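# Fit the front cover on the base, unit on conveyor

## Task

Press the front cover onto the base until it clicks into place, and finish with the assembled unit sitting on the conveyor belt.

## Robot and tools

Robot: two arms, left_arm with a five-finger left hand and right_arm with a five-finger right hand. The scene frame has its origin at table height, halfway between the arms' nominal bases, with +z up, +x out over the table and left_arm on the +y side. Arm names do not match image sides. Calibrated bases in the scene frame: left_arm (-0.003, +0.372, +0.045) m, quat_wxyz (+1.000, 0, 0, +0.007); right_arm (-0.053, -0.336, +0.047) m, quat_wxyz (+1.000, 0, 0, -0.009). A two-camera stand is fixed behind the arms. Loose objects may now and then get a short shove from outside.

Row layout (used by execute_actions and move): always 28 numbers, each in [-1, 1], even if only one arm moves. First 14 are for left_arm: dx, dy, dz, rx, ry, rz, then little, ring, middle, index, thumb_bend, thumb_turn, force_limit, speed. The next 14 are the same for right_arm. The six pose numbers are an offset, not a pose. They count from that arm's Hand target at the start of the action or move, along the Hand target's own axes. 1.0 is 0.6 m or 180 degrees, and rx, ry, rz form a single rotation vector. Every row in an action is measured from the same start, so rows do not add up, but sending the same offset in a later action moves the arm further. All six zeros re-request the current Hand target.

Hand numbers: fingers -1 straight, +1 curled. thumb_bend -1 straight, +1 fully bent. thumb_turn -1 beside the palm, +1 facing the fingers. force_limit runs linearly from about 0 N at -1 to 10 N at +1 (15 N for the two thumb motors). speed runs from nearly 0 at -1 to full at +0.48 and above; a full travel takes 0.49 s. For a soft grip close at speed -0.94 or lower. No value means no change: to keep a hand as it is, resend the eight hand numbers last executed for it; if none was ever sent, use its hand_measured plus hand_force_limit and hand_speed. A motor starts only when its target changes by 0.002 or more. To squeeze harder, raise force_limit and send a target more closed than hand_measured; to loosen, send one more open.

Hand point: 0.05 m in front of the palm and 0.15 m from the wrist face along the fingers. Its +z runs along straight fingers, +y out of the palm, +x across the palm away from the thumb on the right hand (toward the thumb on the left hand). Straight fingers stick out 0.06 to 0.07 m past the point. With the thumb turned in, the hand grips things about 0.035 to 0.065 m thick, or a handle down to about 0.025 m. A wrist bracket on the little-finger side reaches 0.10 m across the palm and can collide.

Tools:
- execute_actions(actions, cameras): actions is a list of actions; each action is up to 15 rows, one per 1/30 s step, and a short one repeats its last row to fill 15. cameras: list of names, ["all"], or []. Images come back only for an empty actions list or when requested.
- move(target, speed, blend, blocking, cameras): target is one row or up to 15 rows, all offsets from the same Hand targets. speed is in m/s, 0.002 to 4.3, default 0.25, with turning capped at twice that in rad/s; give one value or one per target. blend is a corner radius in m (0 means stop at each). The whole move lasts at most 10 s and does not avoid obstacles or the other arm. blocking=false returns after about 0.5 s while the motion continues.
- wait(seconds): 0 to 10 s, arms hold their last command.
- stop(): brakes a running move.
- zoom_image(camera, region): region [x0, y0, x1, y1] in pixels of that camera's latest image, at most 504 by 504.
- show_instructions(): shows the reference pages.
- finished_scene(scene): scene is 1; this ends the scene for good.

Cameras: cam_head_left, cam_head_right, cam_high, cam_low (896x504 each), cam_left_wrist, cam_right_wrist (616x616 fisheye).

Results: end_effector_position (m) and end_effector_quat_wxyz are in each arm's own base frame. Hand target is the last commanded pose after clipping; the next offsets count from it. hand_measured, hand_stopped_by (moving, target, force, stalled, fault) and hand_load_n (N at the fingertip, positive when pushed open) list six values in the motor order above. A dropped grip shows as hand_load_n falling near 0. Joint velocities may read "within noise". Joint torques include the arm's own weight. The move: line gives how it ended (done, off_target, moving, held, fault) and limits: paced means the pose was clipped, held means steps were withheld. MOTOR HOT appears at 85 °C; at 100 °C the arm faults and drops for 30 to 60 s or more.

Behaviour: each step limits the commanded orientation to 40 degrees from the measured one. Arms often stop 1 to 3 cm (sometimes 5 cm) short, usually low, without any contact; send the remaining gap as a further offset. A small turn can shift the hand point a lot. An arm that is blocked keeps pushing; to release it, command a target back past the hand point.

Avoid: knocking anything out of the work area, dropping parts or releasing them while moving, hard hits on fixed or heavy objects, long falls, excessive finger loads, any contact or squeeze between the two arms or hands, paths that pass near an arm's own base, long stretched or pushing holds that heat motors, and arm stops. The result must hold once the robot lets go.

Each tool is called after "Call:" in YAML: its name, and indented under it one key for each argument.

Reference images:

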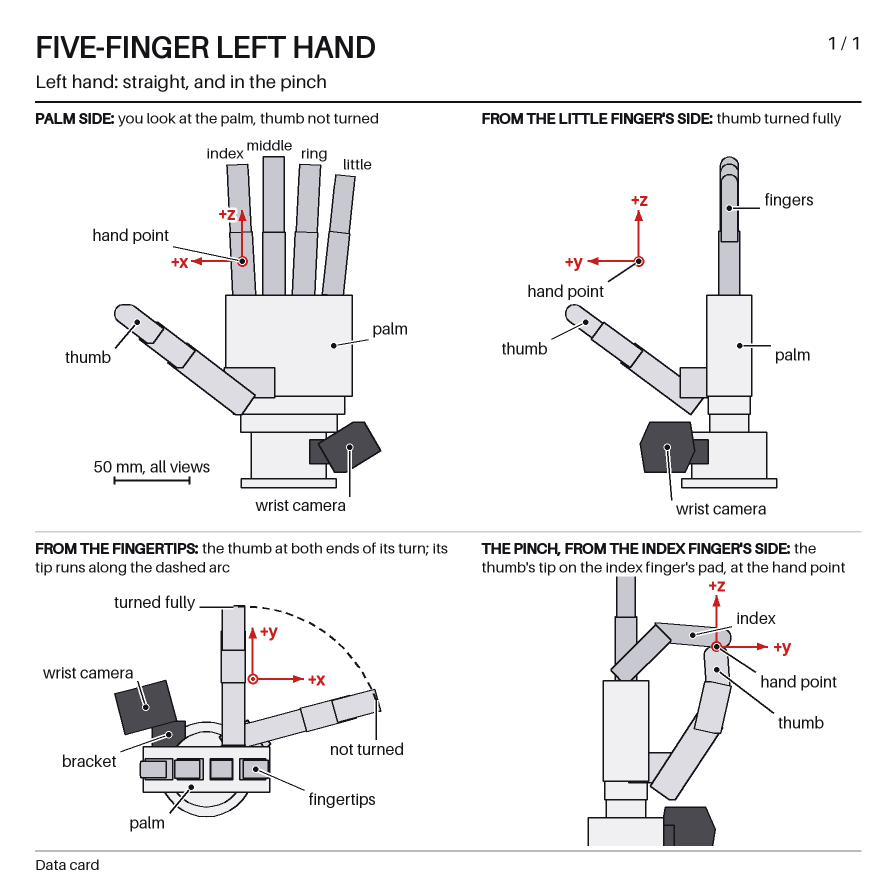

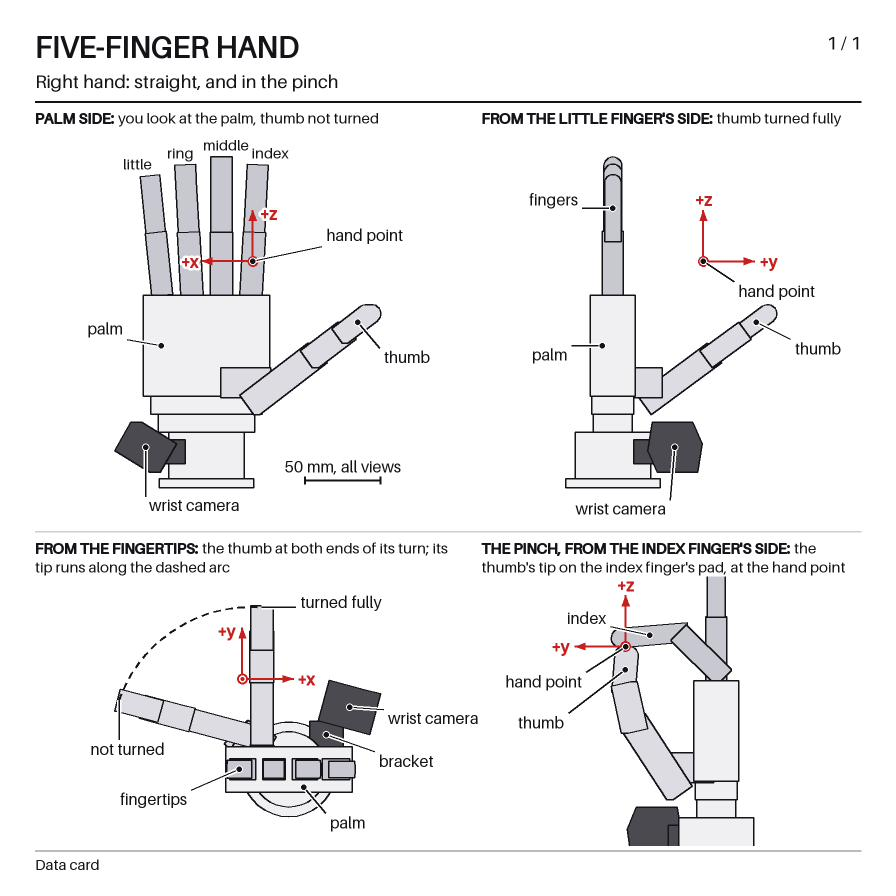

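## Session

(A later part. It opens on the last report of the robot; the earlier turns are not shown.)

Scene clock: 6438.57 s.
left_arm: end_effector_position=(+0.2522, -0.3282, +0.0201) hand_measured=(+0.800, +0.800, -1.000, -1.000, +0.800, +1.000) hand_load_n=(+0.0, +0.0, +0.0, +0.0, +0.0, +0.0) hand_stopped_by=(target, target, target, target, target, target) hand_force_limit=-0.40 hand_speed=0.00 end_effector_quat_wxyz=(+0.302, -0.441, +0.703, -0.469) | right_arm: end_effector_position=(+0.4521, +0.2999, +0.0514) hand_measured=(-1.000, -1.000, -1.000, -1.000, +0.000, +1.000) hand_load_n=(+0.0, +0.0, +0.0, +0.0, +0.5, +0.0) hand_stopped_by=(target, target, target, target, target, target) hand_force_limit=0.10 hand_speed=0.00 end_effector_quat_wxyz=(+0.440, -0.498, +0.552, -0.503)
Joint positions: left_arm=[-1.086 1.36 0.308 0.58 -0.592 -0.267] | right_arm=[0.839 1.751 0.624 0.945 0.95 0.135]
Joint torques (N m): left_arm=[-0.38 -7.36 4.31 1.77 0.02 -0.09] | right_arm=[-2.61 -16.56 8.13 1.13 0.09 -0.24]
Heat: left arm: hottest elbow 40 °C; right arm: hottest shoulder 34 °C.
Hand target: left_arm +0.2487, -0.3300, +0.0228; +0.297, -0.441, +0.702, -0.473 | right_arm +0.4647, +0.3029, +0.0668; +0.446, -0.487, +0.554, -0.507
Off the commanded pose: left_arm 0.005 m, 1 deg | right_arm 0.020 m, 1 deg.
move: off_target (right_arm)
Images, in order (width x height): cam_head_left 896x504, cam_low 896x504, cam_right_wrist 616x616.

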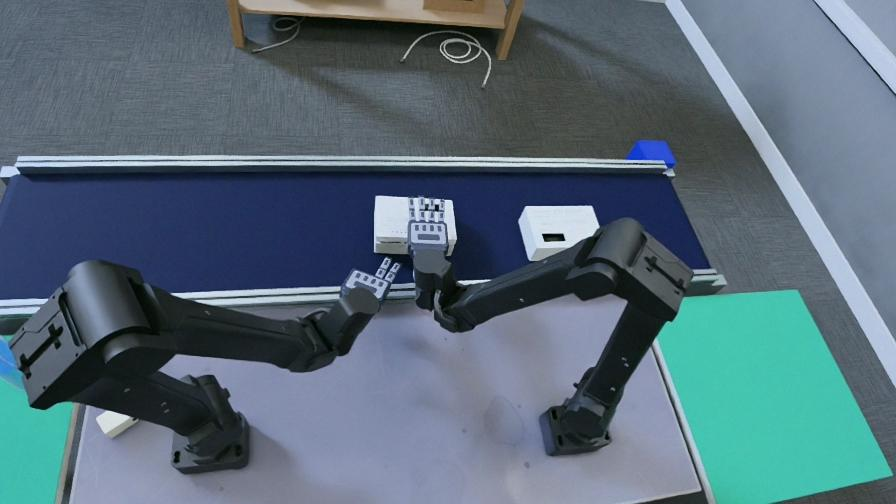

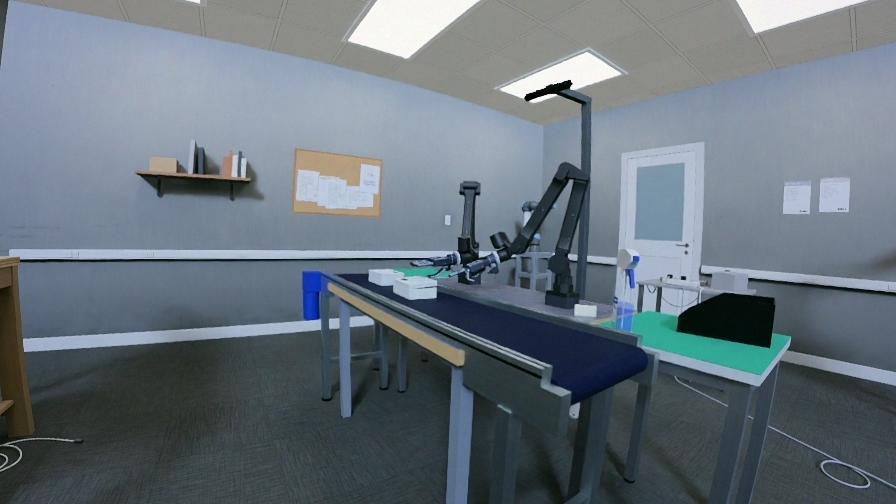

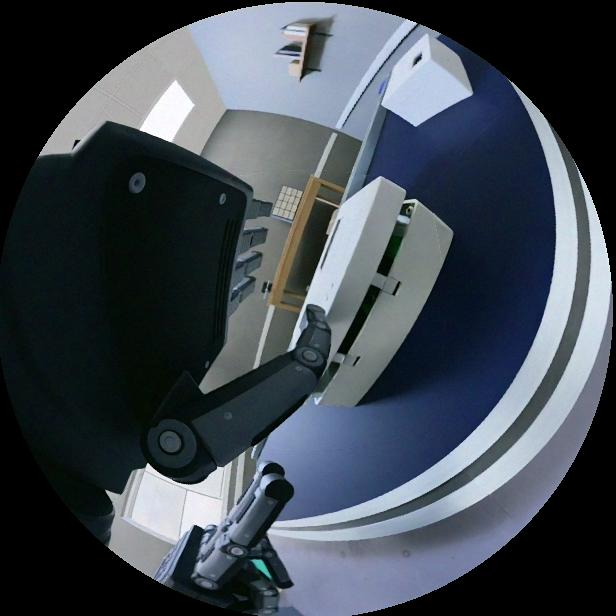

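Call:
zoom_image:
  camera: "cam_right_wrist"
  region: [365, 260, 415, 310]

Call:
zoom_image:
  camera: "cam_right_wrist"
  region: [320, 335, 370, 385]

Call:
zoom_image:
  camera: "cam_low"
  region: [390, 262, 452, 302]

Call:
zoom_image:
  camera: "cam_head_left"
  region: [360, 190, 470, 290]

Scaled by 10.080 from the camera's 616x616 image, which has a finer 880x880 frame.

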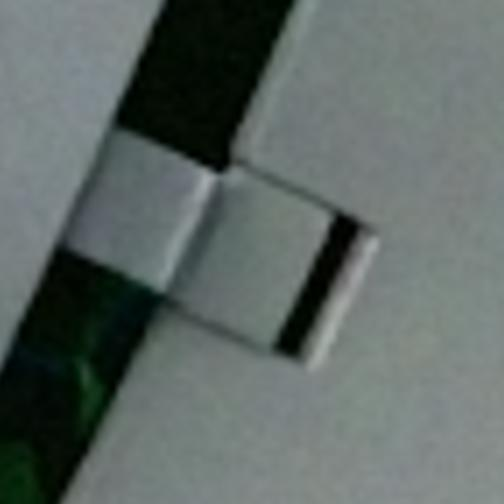

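Scaled by 10.080 from the camera's 616x616 image, which has a finer 880x880 frame.

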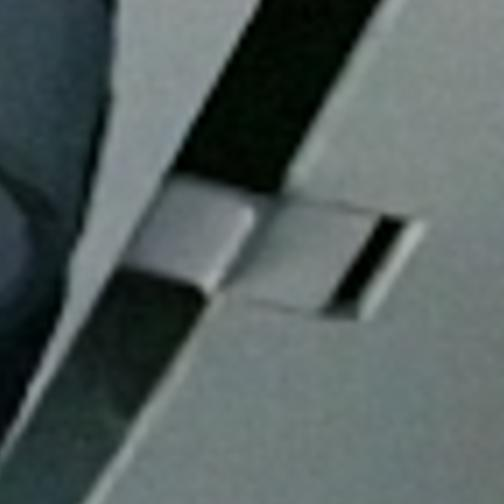

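Scaled by 8.129 from the camera's 896x504 image, which has a finer 1280x720 frame.

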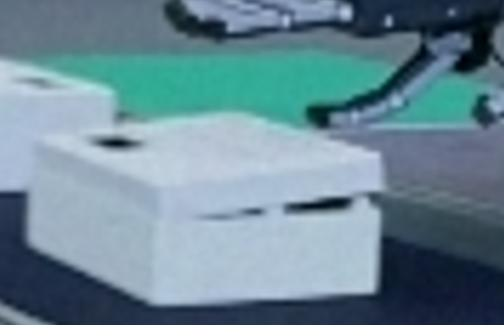

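Scaled by 4.582 from the camera's 896x504 image, which has a finer 1280x720 frame.

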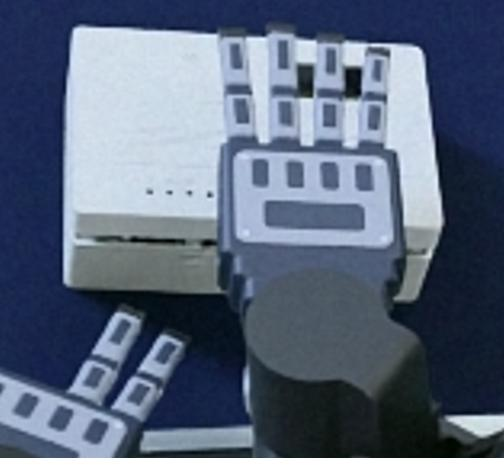

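Call:
move:
  target:
    - [0,0,0,0,0,0,0.8,0.8,-1,-1,0.8,1,-0.4,0,0,0.0199,0.0018,0,0,0,-1,-1,-1,-1,0,1,0.1,0]
    - [0,0,0,0,0,0,0.8,0.8,-1,-1,0.8,1,-0.4,0,0.0128,0.0286,-0.0970,0,0,0,-1,-1,-1,-1,0,1,0.1,0]
  speed: 0.05
  cameras: ["cam_head_left","cam_right_wrist","cam_low","cam_high"]

Call:
zoom_image:
  camera: "cam_right_wrist"
  region: [280, 150, 440, 400]

Call:
zoom_image:
  camera: "cam_low"
  region: [390, 262, 452, 302]

Call:
zoom_image:
  camera: "cam_head_left"
  region: [360, 190, 470, 290]

Scene clock: 6487.10 s.
left_arm: end_effector_position=(+0.2522, -0.3282, +0.0201) hand_measured=(+0.800, +0.800, -1.000, -1.000, +0.800, +1.000) hand_load_n=(+0.0, +0.0, +0.0, +0.0, +0.0, +0.0) hand_stopped_by=(target, target, target, target, target, target) hand_force_limit=-0.40 hand_speed=0.00 end_effector_quat_wxyz=(+0.302, -0.441, +0.703, -0.469) | right_arm: end_effector_position=(+0.4071, +0.2969, +0.0452) hand_measured=(-1.000, -1.000, -1.000, -1.000, +0.000, +1.000) hand_load_n=(+0.0, +0.0, +0.0, +0.0, +0.0, +0.5) hand_stopped_by=(target, target, target, target, target, target) hand_force_limit=0.10 hand_speed=0.00 end_effector_quat_wxyz=(+0.430, -0.498, +0.551, -0.514)
Joint positions: left_arm=[-1.086 1.36 0.308 0.58 -0.592 -0.267] | right_arm=[0.935 1.724 0.549 0.963 1.065 0.148]
Joint torques (N m): left_arm=[-0.5 -7.24 4.27 1.74 0.02 -0.09] | right_arm=[-0.79 -15.56 4.72 2.18 0.25 0.01]
Motor temperatures (°C): left_arm=[27 31 39 28 28 29] | right_arm=[26 34 35 26 26 26]
Heat: left arm: hottest elbow 39 °C; right arm: hottest elbow 35 °C.
Hand target: left_arm +0.2487, -0.3300, +0.0228; +0.297, -0.441, +0.702, -0.473 | right_arm +0.4048, +0.3028, +0.0549; +0.446, -0.487, +0.554, -0.507
Off the commanded pose: left_arm 0.005 m, 1 deg | right_arm 0.012 m, 2 deg.
move: off_target (right_arm)
Images, in order (width x height): cam_head_left 896x504, cam_high 896x504, cam_low 896x504, cam_right_wrist 616x616.

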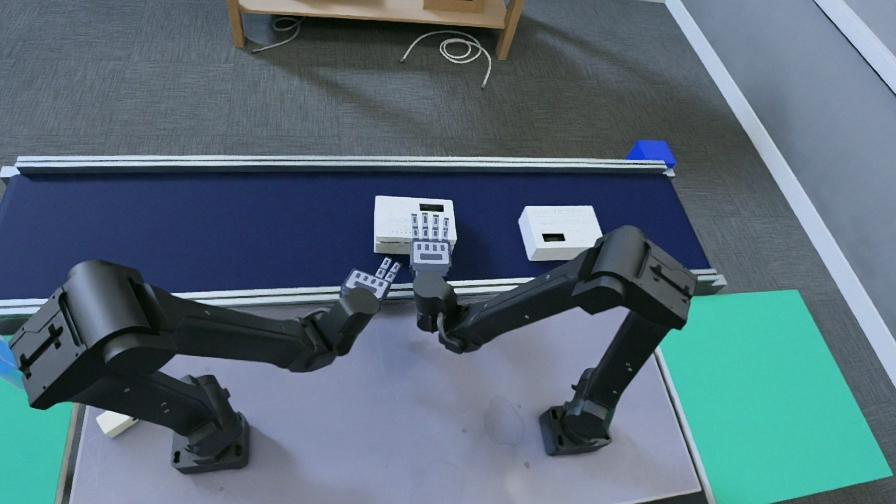

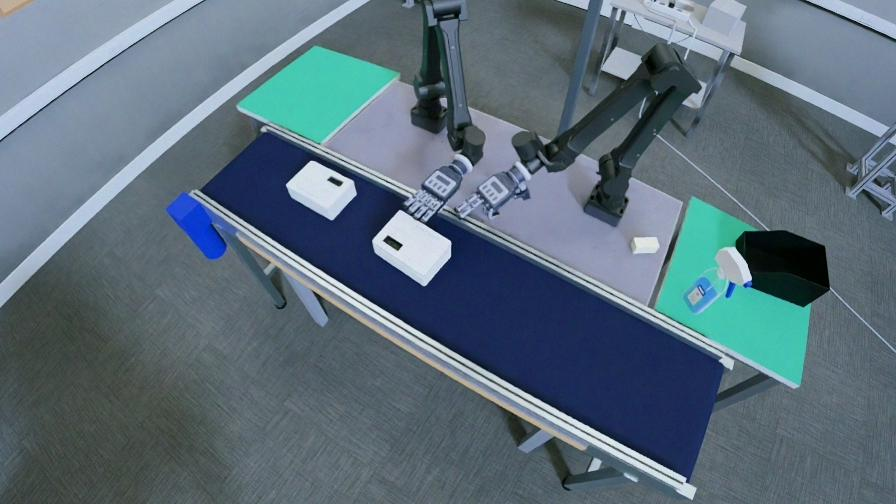

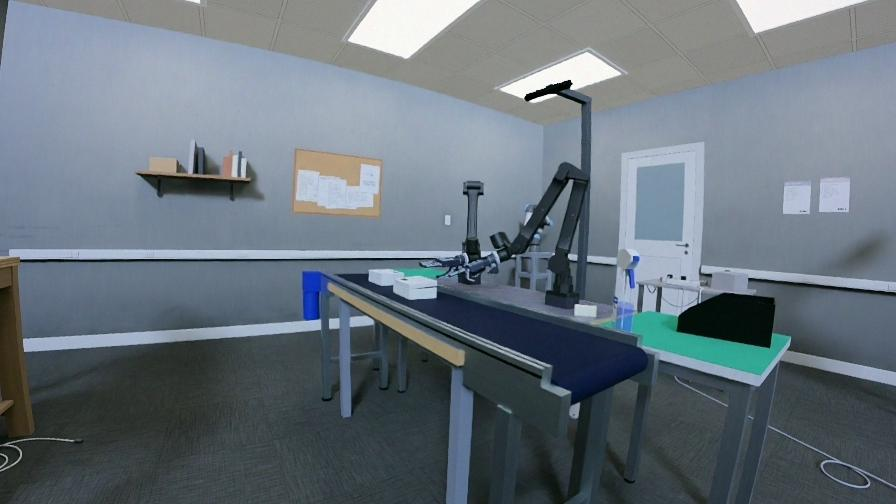

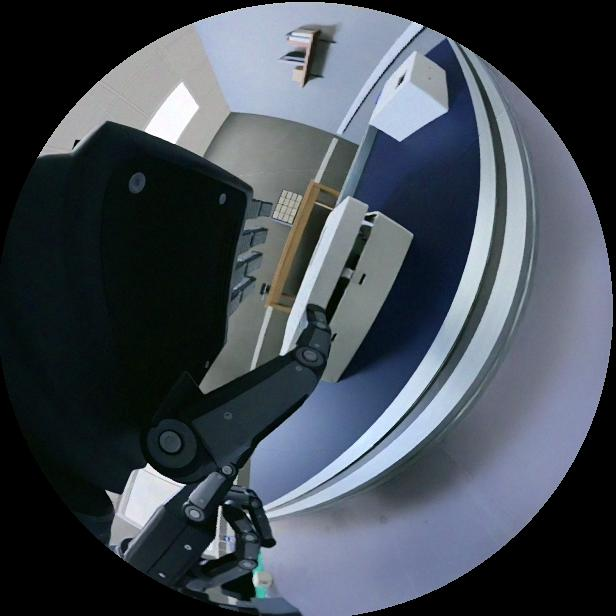

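Scaled by 2.016 from the camera's 616x616 image, which has a finer 880x880 frame.

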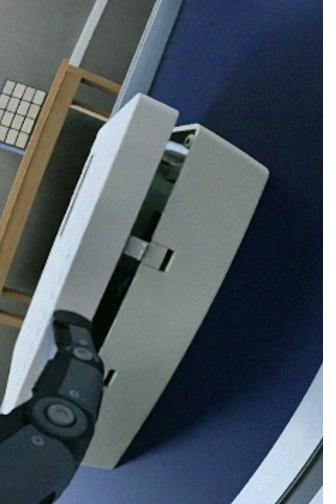

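Scaled by 8.129 from the camera's 896x504 image, which has a finer 1280x720 frame.

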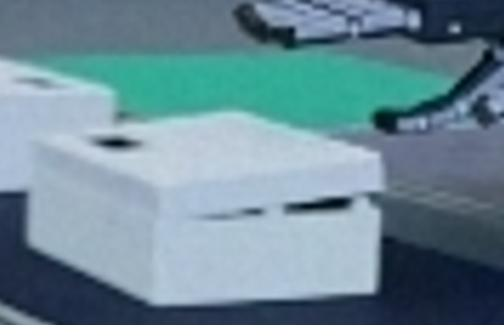

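Scaled by 4.582 from the camera's 896x504 image, which has a finer 1280x720 frame.

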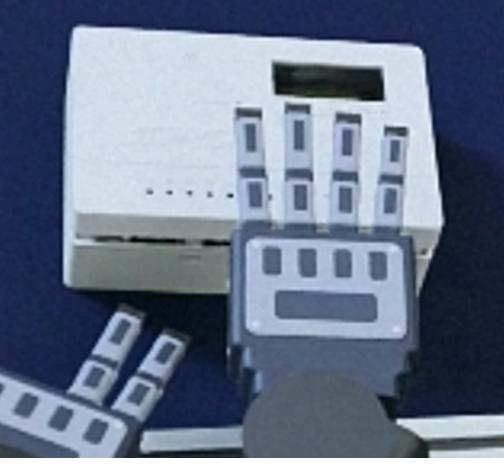

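Call:
zoom_image:
  camera: "cam_head_left"
  region: [370, 230, 415, 260]

Call:
zoom_image:
  camera: "cam_right_wrist"
  region: [335, 250, 375, 290]

Call:
zoom_image:
  camera: "cam_low"
  region: [390, 272, 415, 302]

Call:
zoom_image:
  camera: "cam_low"
  region: [415, 272, 445, 302]

Call:
zoom_image:
  camera: "cam_high"
  region: [365, 200, 460, 290]

Scaled by 11.200 from the camera's 896x504 image, which has a finer 1280x720 frame.

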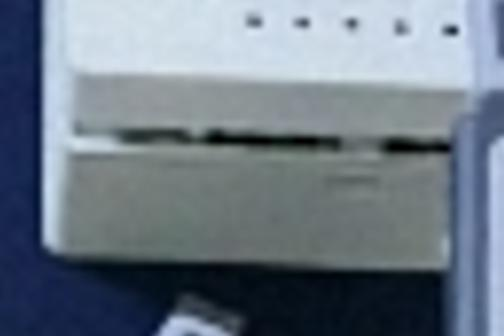

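Scaled by 12.600 from the camera's 616x616 image, which has a finer 880x880 frame.

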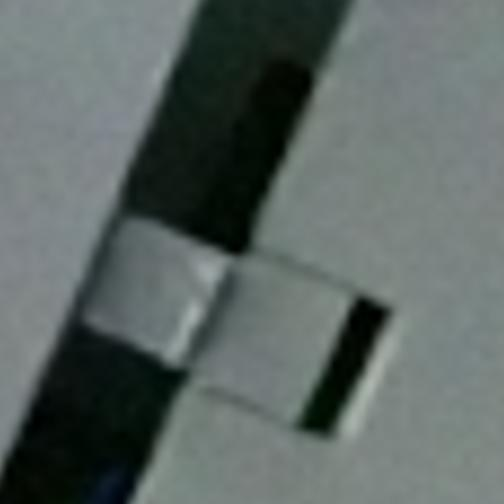

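Scaled by 16.800 from the camera's 896x504 image, which has a finer 1280x720 frame.

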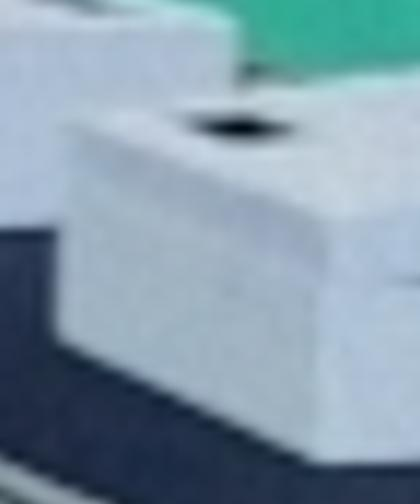

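Scaled by 16.800 from the camera's 896x504 image, which has a finer 1280x720 frame.

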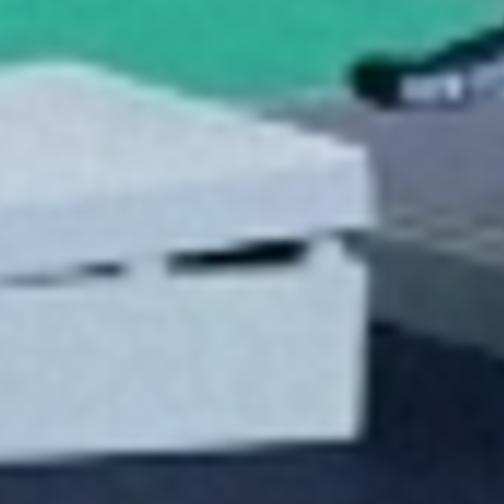

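Scaled by 5.305 from the camera's 896x504 image, which has a finer 1280x720 frame.

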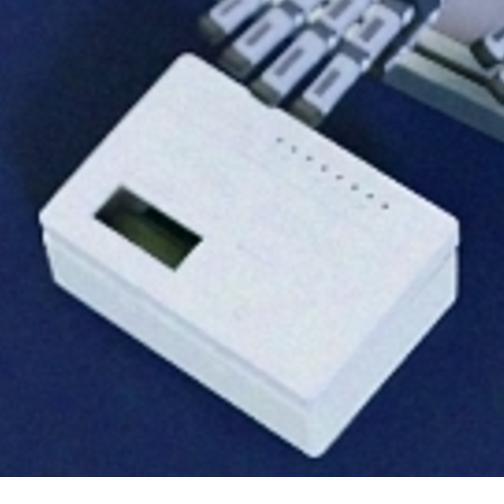

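Call:
move:
  target: [0,0,0,0,0,0,0.8,0.8,-1,-1,0.8,1,-0.4,0,0.0043,-0.1797,-0.0490,0,0,0,-1,-1,-1,-1,0,1,0.1,0]
  speed: 0.15

Call:
move:
  target: [0,0,0,0,0,0,0.8,0.8,-1,-1,0.8,1,-0.4,0,0,0,0,-0.5992,-0.0174,-0.0302,1,1,1,1,-1,-1,0.1,0]
  speed: 0.4
  cameras: ["cam_head_left","cam_low"]

Scene clock: 6551.80 s.
left_arm: end_effector_position=(+0.2522, -0.3282, +0.0201) hand_measured=(+0.800, +0.800, -1.000, -1.000, +0.800, +1.000) hand_load_n=(+0.0, +0.0, +0.0, +0.0, +0.0, +0.0) hand_stopped_by=(target, target, target, target, target, target) hand_force_limit=-0.40 hand_speed=0.00 end_effector_quat_wxyz=(+0.302, -0.441, +0.703, -0.469) | right_arm: end_effector_position=(+0.3812, +0.2873, +0.1492) hand_measured=(-1.000, -1.000, -1.000, -1.000, +0.000, +1.000) hand_load_n=(+0.0, +0.0, +0.0, +0.0, +0.0, +0.0) hand_stopped_by=(target, target, target, target, target, target) hand_force_limit=0.10 hand_speed=0.00 end_effector_quat_wxyz=(+0.430, -0.496, +0.551, -0.515)
Joint positions: left_arm=[-1.086 1.36 0.308 0.58 -0.592 -0.267] | right_arm=[0.98 1.336 0.557 0.553 1.111 0.166]
Joint torques (N m): left_arm=[-0.32 -7.65 4.29 1.78 0.03 -0.09] | right_arm=[-0.67 -10.93 11.55 0.95 0.26 -0.01]
Heat: left arm: hottest elbow 39 °C; right arm: hottest shoulder 35 °C.
Hand target: left_arm +0.2487, -0.3300, +0.0228; +0.297, -0.441, +0.702, -0.473 | right_arm +0.3848, +0.3029, +0.1649; +0.446, -0.487, +0.554, -0.507
Off the commanded pose: left_arm 0.005 m, 1 deg | right_arm 0.022 m, 2 deg.
move: off_target (right_arm)

Scene clock: 6554.87 s.
left_arm: end_effector_position=(+0.2522, -0.3282, +0.0201) hand_measured=(+0.800, +0.800, -1.000, -1.000, +0.800, +1.000) hand_load_n=(+0.0, +0.0, +0.0, +0.0, +0.0, +0.0) hand_stopped_by=(target, target, target, target, target, target) hand_force_limit=-0.40 hand_speed=0.00 end_effector_quat_wxyz=(+0.302, -0.441, +0.703, -0.469) | right_arm: end_effector_position=(+0.3738, +0.3014, +0.1583) hand_measured=(+1.000, +1.000, +1.000, +1.000, -1.000, -1.000) hand_load_n=(+0.0, +0.0, +0.0, +0.0, +0.0, +0.0) hand_stopped_by=(target, target, target, target, target, target) hand_force_limit=0.10 hand_speed=0.00 end_effector_quat_wxyz=(+0.128, +0.677, -0.711, -0.139)
Joint positions: left_arm=[-1.086 1.36 0.308 0.58 -0.592 -0.267] | right_arm=[0.485 1.918 1.715 -1.694 -0.195 0.502]
Joint torques (N m): left_arm=[-0.32 -7.41 4.37 1.72 0.01 -0.07] | right_arm=[-2.14 -20.78 12.57 -0.91 -0.41 -0.23]
Heat: left arm: hottest elbow 39 °C; right arm: hottest shoulder 35 °C.
Hand target: left_arm +0.2487, -0.3300, +0.0228; +0.297, -0.441, +0.702, -0.473 | right_arm +0.3848, +0.3028, +0.1649; +0.139, +0.680, -0.705, -0.143
Off the commanded pose: left_arm 0.005 m, 1 deg | right_arm 0.013 m, 2 deg.
joint sent to its limit (right arm) — joint 4 (wrist pitch), lower limit. The joint targets still meet the commanded pose.
move: off_target (right_arm)
Images, in order (width x height): cam_head_left 896x504, cam_low 896x504.

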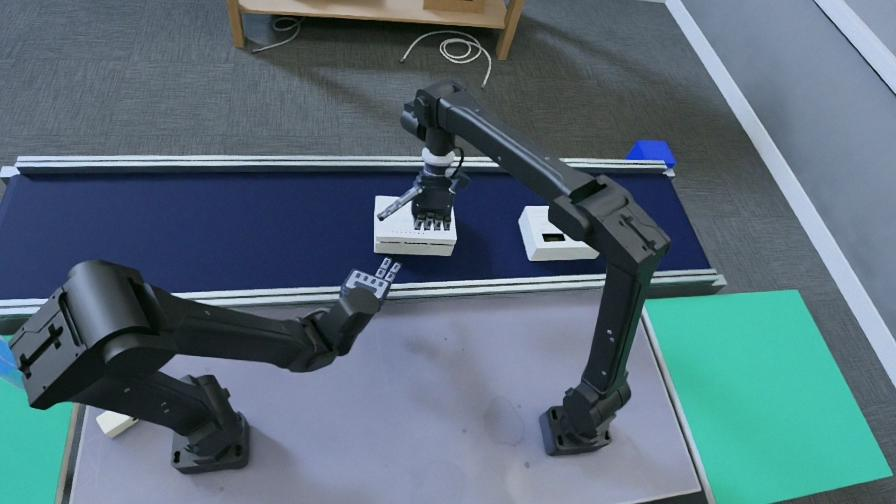

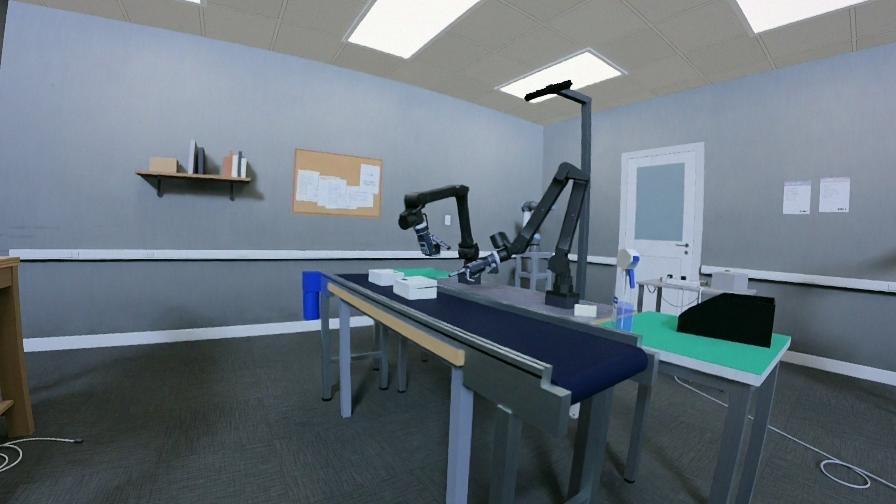

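Call:
zoom_image:
  camera: "cam_head_left"
  region: [365, 190, 465, 262]

Call:
zoom_image:
  camera: "cam_head_left"
  region: [370, 232, 415, 262]

Call:
zoom_image:
  camera: "cam_head_left"
  region: [415, 232, 460, 262]

Scaled by 5.040 from the camera's 896x504 image, which has a finer 1280x720 frame.

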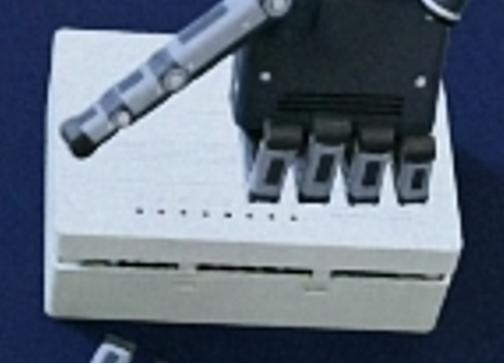

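Scaled by 11.200 from the camera's 896x504 image, which has a finer 1280x720 frame.

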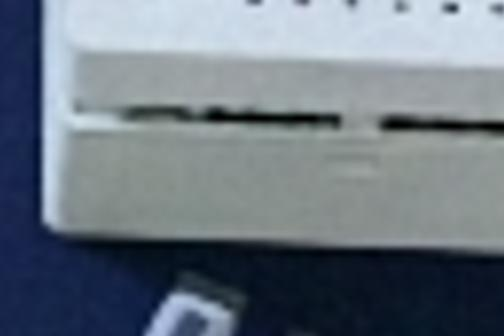

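Scaled by 11.200 from the camera's 896x504 image, which has a finer 1280x720 frame.

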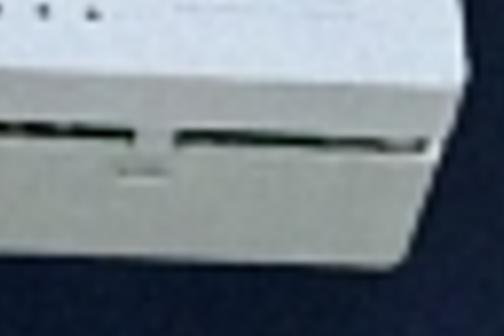

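Call:
execute_actions:
  actions: []
  cameras: ["cam_head_right","cam_head_left"]

Call:
zoom_image:
  camera: "cam_head_right"
  region: [370, 232, 415, 262]

Call:
zoom_image:
  camera: "cam_head_right"
  region: [415, 232, 460, 262]

Call:
zoom_image:
  camera: "cam_head_left"
  region: [395, 240, 411, 252]

Call:
zoom_image:
  camera: "cam_head_left"
  region: [422, 240, 438, 252]

Scene clock: 6606.07 s.
left_arm: end_effector_position=(+0.2522, -0.3282, +0.0201) hand_measured=(+0.800, +0.800, -1.000, -1.000, +0.800, +1.000) hand_load_n=(+0.0, +0.0, +0.0, +0.0, +0.0, +0.0) hand_stopped_by=(target, target, target, target, target, target) hand_force_limit=-0.40 hand_speed=0.00 end_effector_quat_wxyz=(+0.302, -0.441, +0.703, -0.469) | right_arm: end_effector_position=(+0.3738, +0.3013, +0.1583) hand_measured=(+1.000, +1.000, +1.000, +1.000, -1.000, -1.000) hand_load_n=(+0.0, +0.0, +0.0, +0.0, -0.5, +0.0) hand_stopped_by=(target, target, target, target, target, target) hand_force_limit=0.10 hand_speed=0.00 end_effector_quat_wxyz=(+0.128, +0.677, -0.711, -0.139)
Joint positions: left_arm=[-1.086 1.36 0.308 0.58 -0.592 -0.267] | right_arm=[0.485 1.918 1.715 -1.694 -0.195 0.501]
Joint velocities: within noise
Joint torques (N m): left_arm=[-0.09 -7.47 4.3 1.7 0.01 -0.09] | right_arm=[-2.08 -21.01 12.53 -0.88 -0.41 -0.25]
Motor temperatures (°C): left_arm=[27 31 39 28 28 29] | right_arm=[26 36 40 26 26 26]
Heat: left arm: hottest elbow 39 °C; right arm: hottest elbow 40 °C.
Hand target: left_arm +0.2487, -0.3300, +0.0228; +0.297, -0.441, +0.702, -0.473 | right_arm +0.3848, +0.3028, +0.1649; +0.139, +0.681, -0.705, -0.143
Off the commanded pose: left_arm 0.005 m, 1 deg | right_arm 0.013 m, 2 deg.
Images, in order (width x height): cam_head_left 896x504, cam_head_right 896x504.

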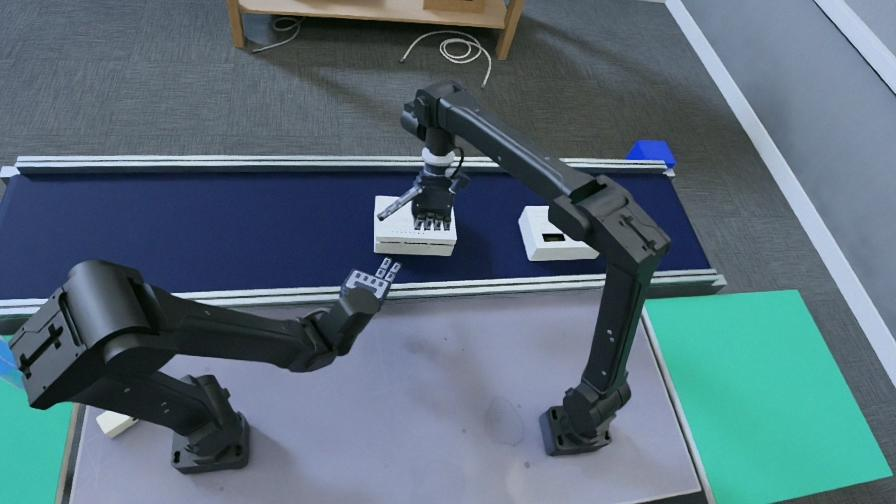

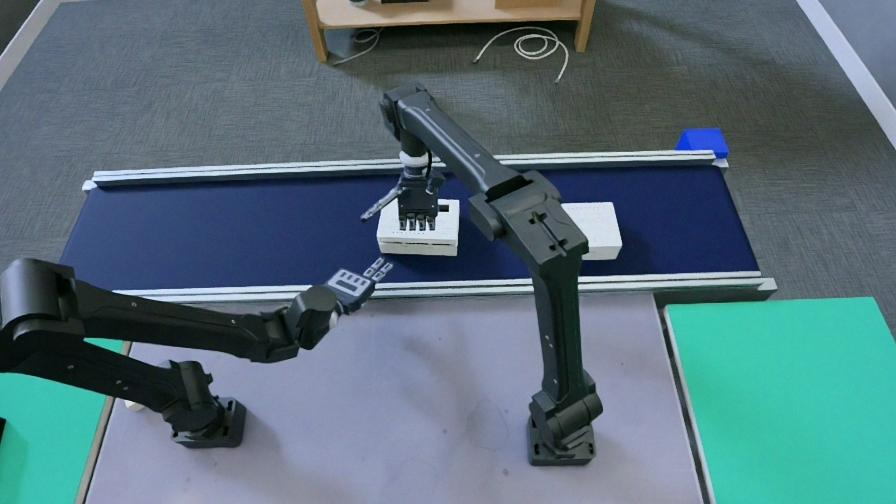

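Scaled by 11.200 from the camera's 896x504 image, which has a finer 1280x720 frame.

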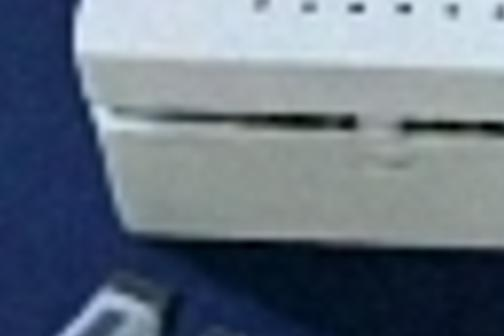

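Scaled by 11.200 from the camera's 896x504 image, which has a finer 1280x720 frame.

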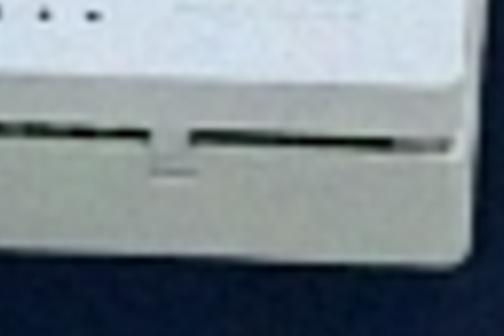

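Scaled by 31.500 from the camera's 896x504 image, which has a finer 1280x720 frame.

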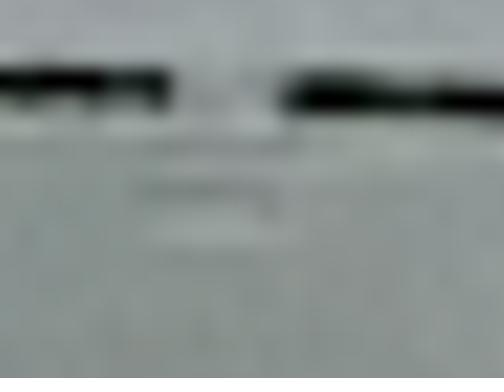

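Scaled by 31.500 from the camera's 896x504 image, which has a finer 1280x720 frame.

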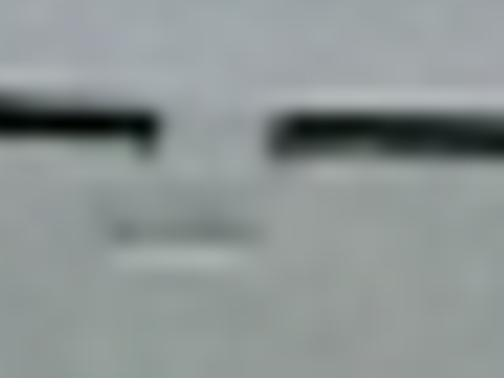

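Call:
move:
  target: [0,0,0,0,0,0,0.8,0.8,-1,-1,0.8,1,-0.4,0,-0.0084,-0.1312,0.0621,0,0,0,1,1,1,1,-1,-1,0.1,0]
  speed: 0.12
  cameras: ["cam_head_left","cam_low"]

Call:
zoom_image:
  camera: "cam_head_left"
  region: [360, 190, 470, 270]

Call:
zoom_image:
  camera: "cam_low"
  region: [380, 232, 462, 302]

Scene clock: 6636.03 s.
left_arm: end_effector_position=(+0.2522, -0.3282, +0.0201) hand_measured=(+0.800, +0.800, -1.000, -1.000, +0.800, +1.000) hand_load_n=(+0.5, +0.0, +0.0, +0.0, +0.0, +0.0) hand_stopped_by=(target, target, target, target, target, target) hand_force_limit=-0.40 hand_speed=0.00 end_effector_quat_wxyz=(+0.302, -0.441, +0.703, -0.469) | right_arm: end_effector_position=(+0.4308, +0.3072, +0.0994) hand_measured=(+1.000, +1.000, +1.000, +1.000, -1.000, -1.000) hand_load_n=(+0.0, +0.0, +0.0, +0.0, +0.0, +0.0) hand_stopped_by=(target, target, target, target, target, target) hand_force_limit=0.10 hand_speed=0.00 end_effector_quat_wxyz=(+0.143, +0.679, -0.706, -0.143)
Joint positions: left_arm=[-1.086 1.36 0.308 0.58 -0.592 -0.267] | right_arm=[0.453 2.131 1.887 -1.694 -0.181 0.458]
Joint torques (N m): left_arm=[-0.32 -7.36 4.3 1.77 0.02 -0.11] | right_arm=[-2.32 -23.41 12.48 -0.95 -0.16 -0.25]
Heat: left arm: hottest elbow 39 °C; right arm: hottest elbow 42 °C.
Hand target: left_arm +0.2487, -0.3300, +0.0228; +0.297, -0.441, +0.702, -0.473 | right_arm +0.4428, +0.3057, +0.0997; +0.139, +0.681, -0.705, -0.143
Off the commanded pose: left_arm 0.005 m, 1 deg | right_arm 0.012 m, 1 deg.
move: off_target (right_arm)
Images, in order (width x height): cam_head_left 896x504, cam_low 896x504.

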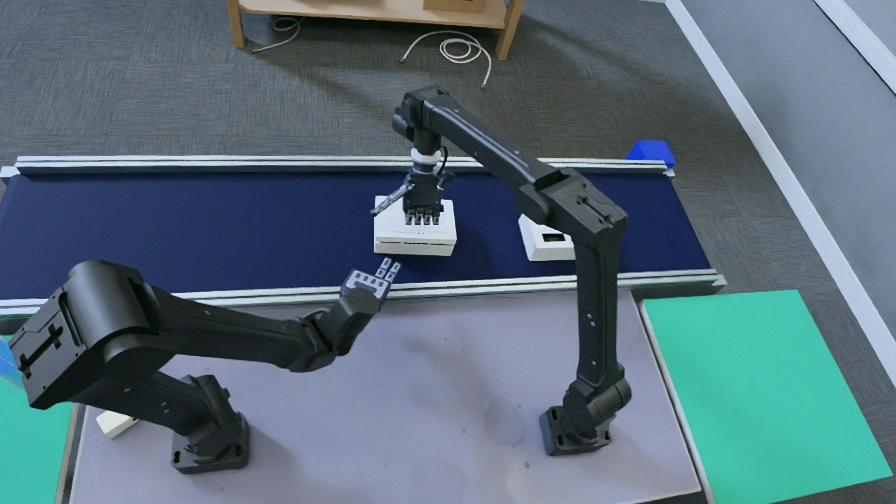

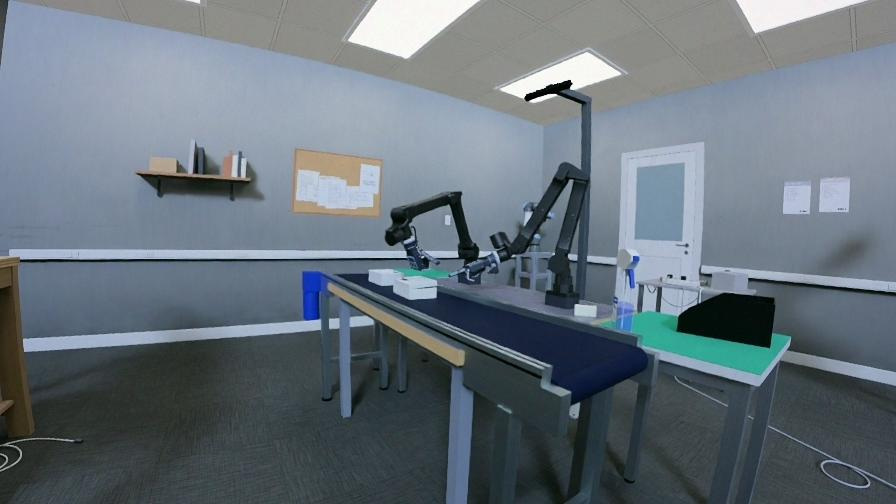

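Scaled by 4.582 from the camera's 896x504 image, which has a finer 1280x720 frame.

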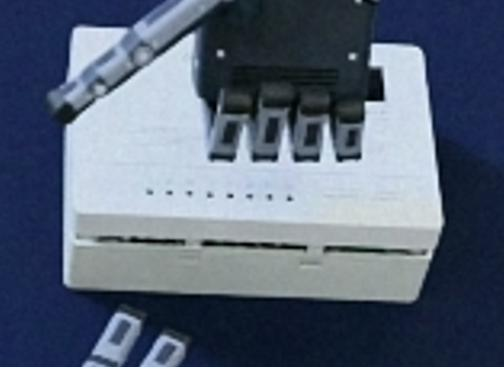

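Scaled by 6.146 from the camera's 896x504 image, which has a finer 1280x720 frame.

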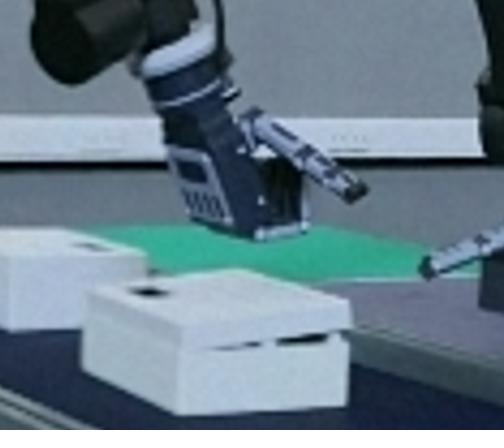

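Call:
move:
  target: [0,0,0,0,0,0,0.8,0.8,-1,-1,0.8,1,-0.4,0,0,-0.0260,0.0614,0,0,0,1,1,1,1,-1,-1,0.1,0]
  speed: 0.05
  cameras: ["cam_head_left","cam_low"]

Call:
zoom_image:
  camera: "cam_head_left"
  region: [360, 190, 470, 270]

Call:
zoom_image:
  camera: "cam_low"
  region: [380, 232, 462, 302]

Scene clock: 6646.93 s.
left_arm: end_effector_position=(+0.2522, -0.3282, +0.0201) hand_measured=(+0.800, +0.800, -1.000, -1.000, +0.800, +1.000) hand_load_n=(+0.0, +0.0, +0.0, +0.0, +0.0, +0.0) hand_stopped_by=(target, target, target, target, target, target) hand_force_limit=-0.40 hand_speed=0.00 end_effector_quat_wxyz=(+0.302, -0.441, +0.703, -0.469) | right_arm: end_effector_position=(+0.4391, +0.3113, +0.0769) hand_measured=(+1.000, +1.000, +1.000, +1.000, -1.000, -1.000) hand_load_n=(+0.0, +0.0, +0.0, +0.0, +0.0, +0.0) hand_stopped_by=(target, target, target, target, target, target) hand_force_limit=0.10 hand_speed=0.00 end_effector_quat_wxyz=(+0.131, +0.681, -0.706, -0.139)
Joint positions: left_arm=[-1.086 1.36 0.308 0.58 -0.592 -0.267] | right_arm=[0.453 2.155 1.876 -1.633 -0.181 0.457]
Joint torques (N m): left_arm=[-0.15 -7.18 4.36 1.7 0.01 -0.08] | right_arm=[-2.32 -23.06 8.65 -0.02 -0.17 -0.23]
Heat: left arm: hottest elbow 39 °C; right arm: hottest elbow 41 °C.
Hand target: left_arm +0.2487, -0.3300, +0.0228; +0.297, -0.441, +0.702, -0.473 | right_arm +0.4427, +0.3057, +0.0597; +0.139, +0.681, -0.705, -0.143
Off the commanded pose: left_arm 0.005 m, 1 deg | right_arm 0.018 m, 1 deg.
move: off_target (right_arm)
Images, in order (width x height): cam_head_left 896x504, cam_low 896x504.

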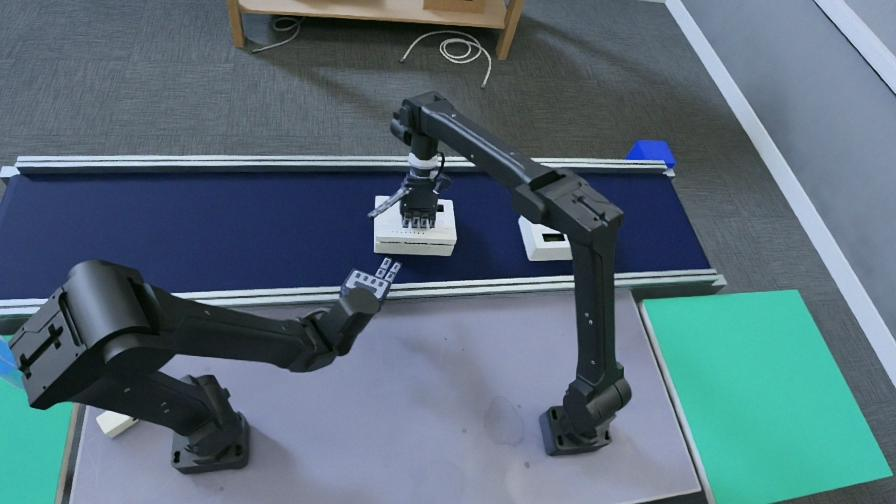

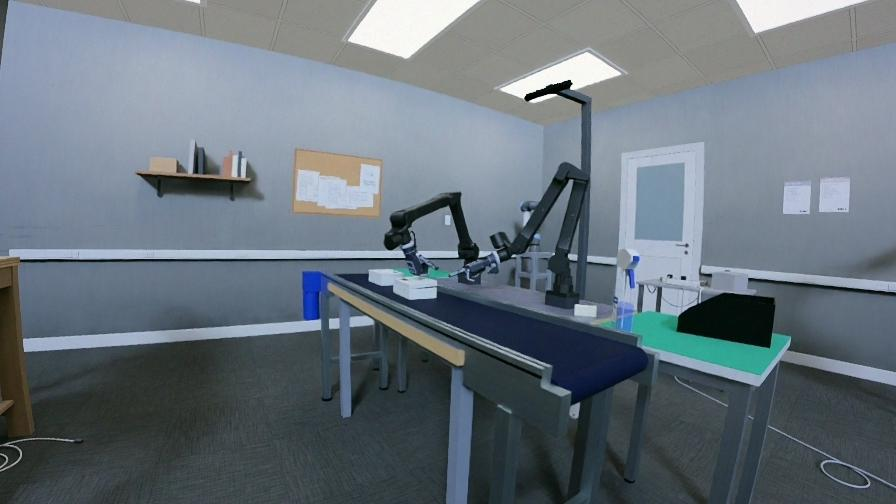

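Scaled by 4.582 from the camera's 896x504 image, which has a finer 1280x720 frame.

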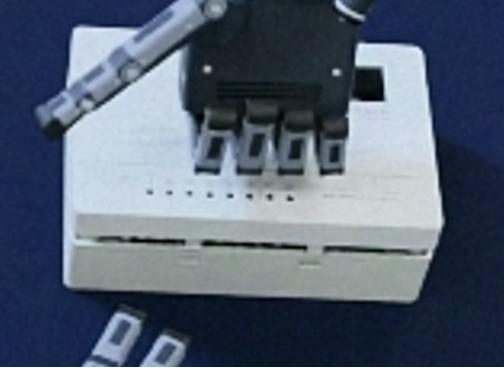

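Scaled by 6.146 from the camera's 896x504 image, which has a finer 1280x720 frame.

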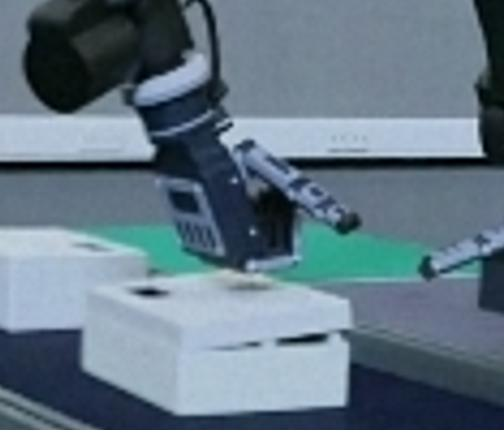

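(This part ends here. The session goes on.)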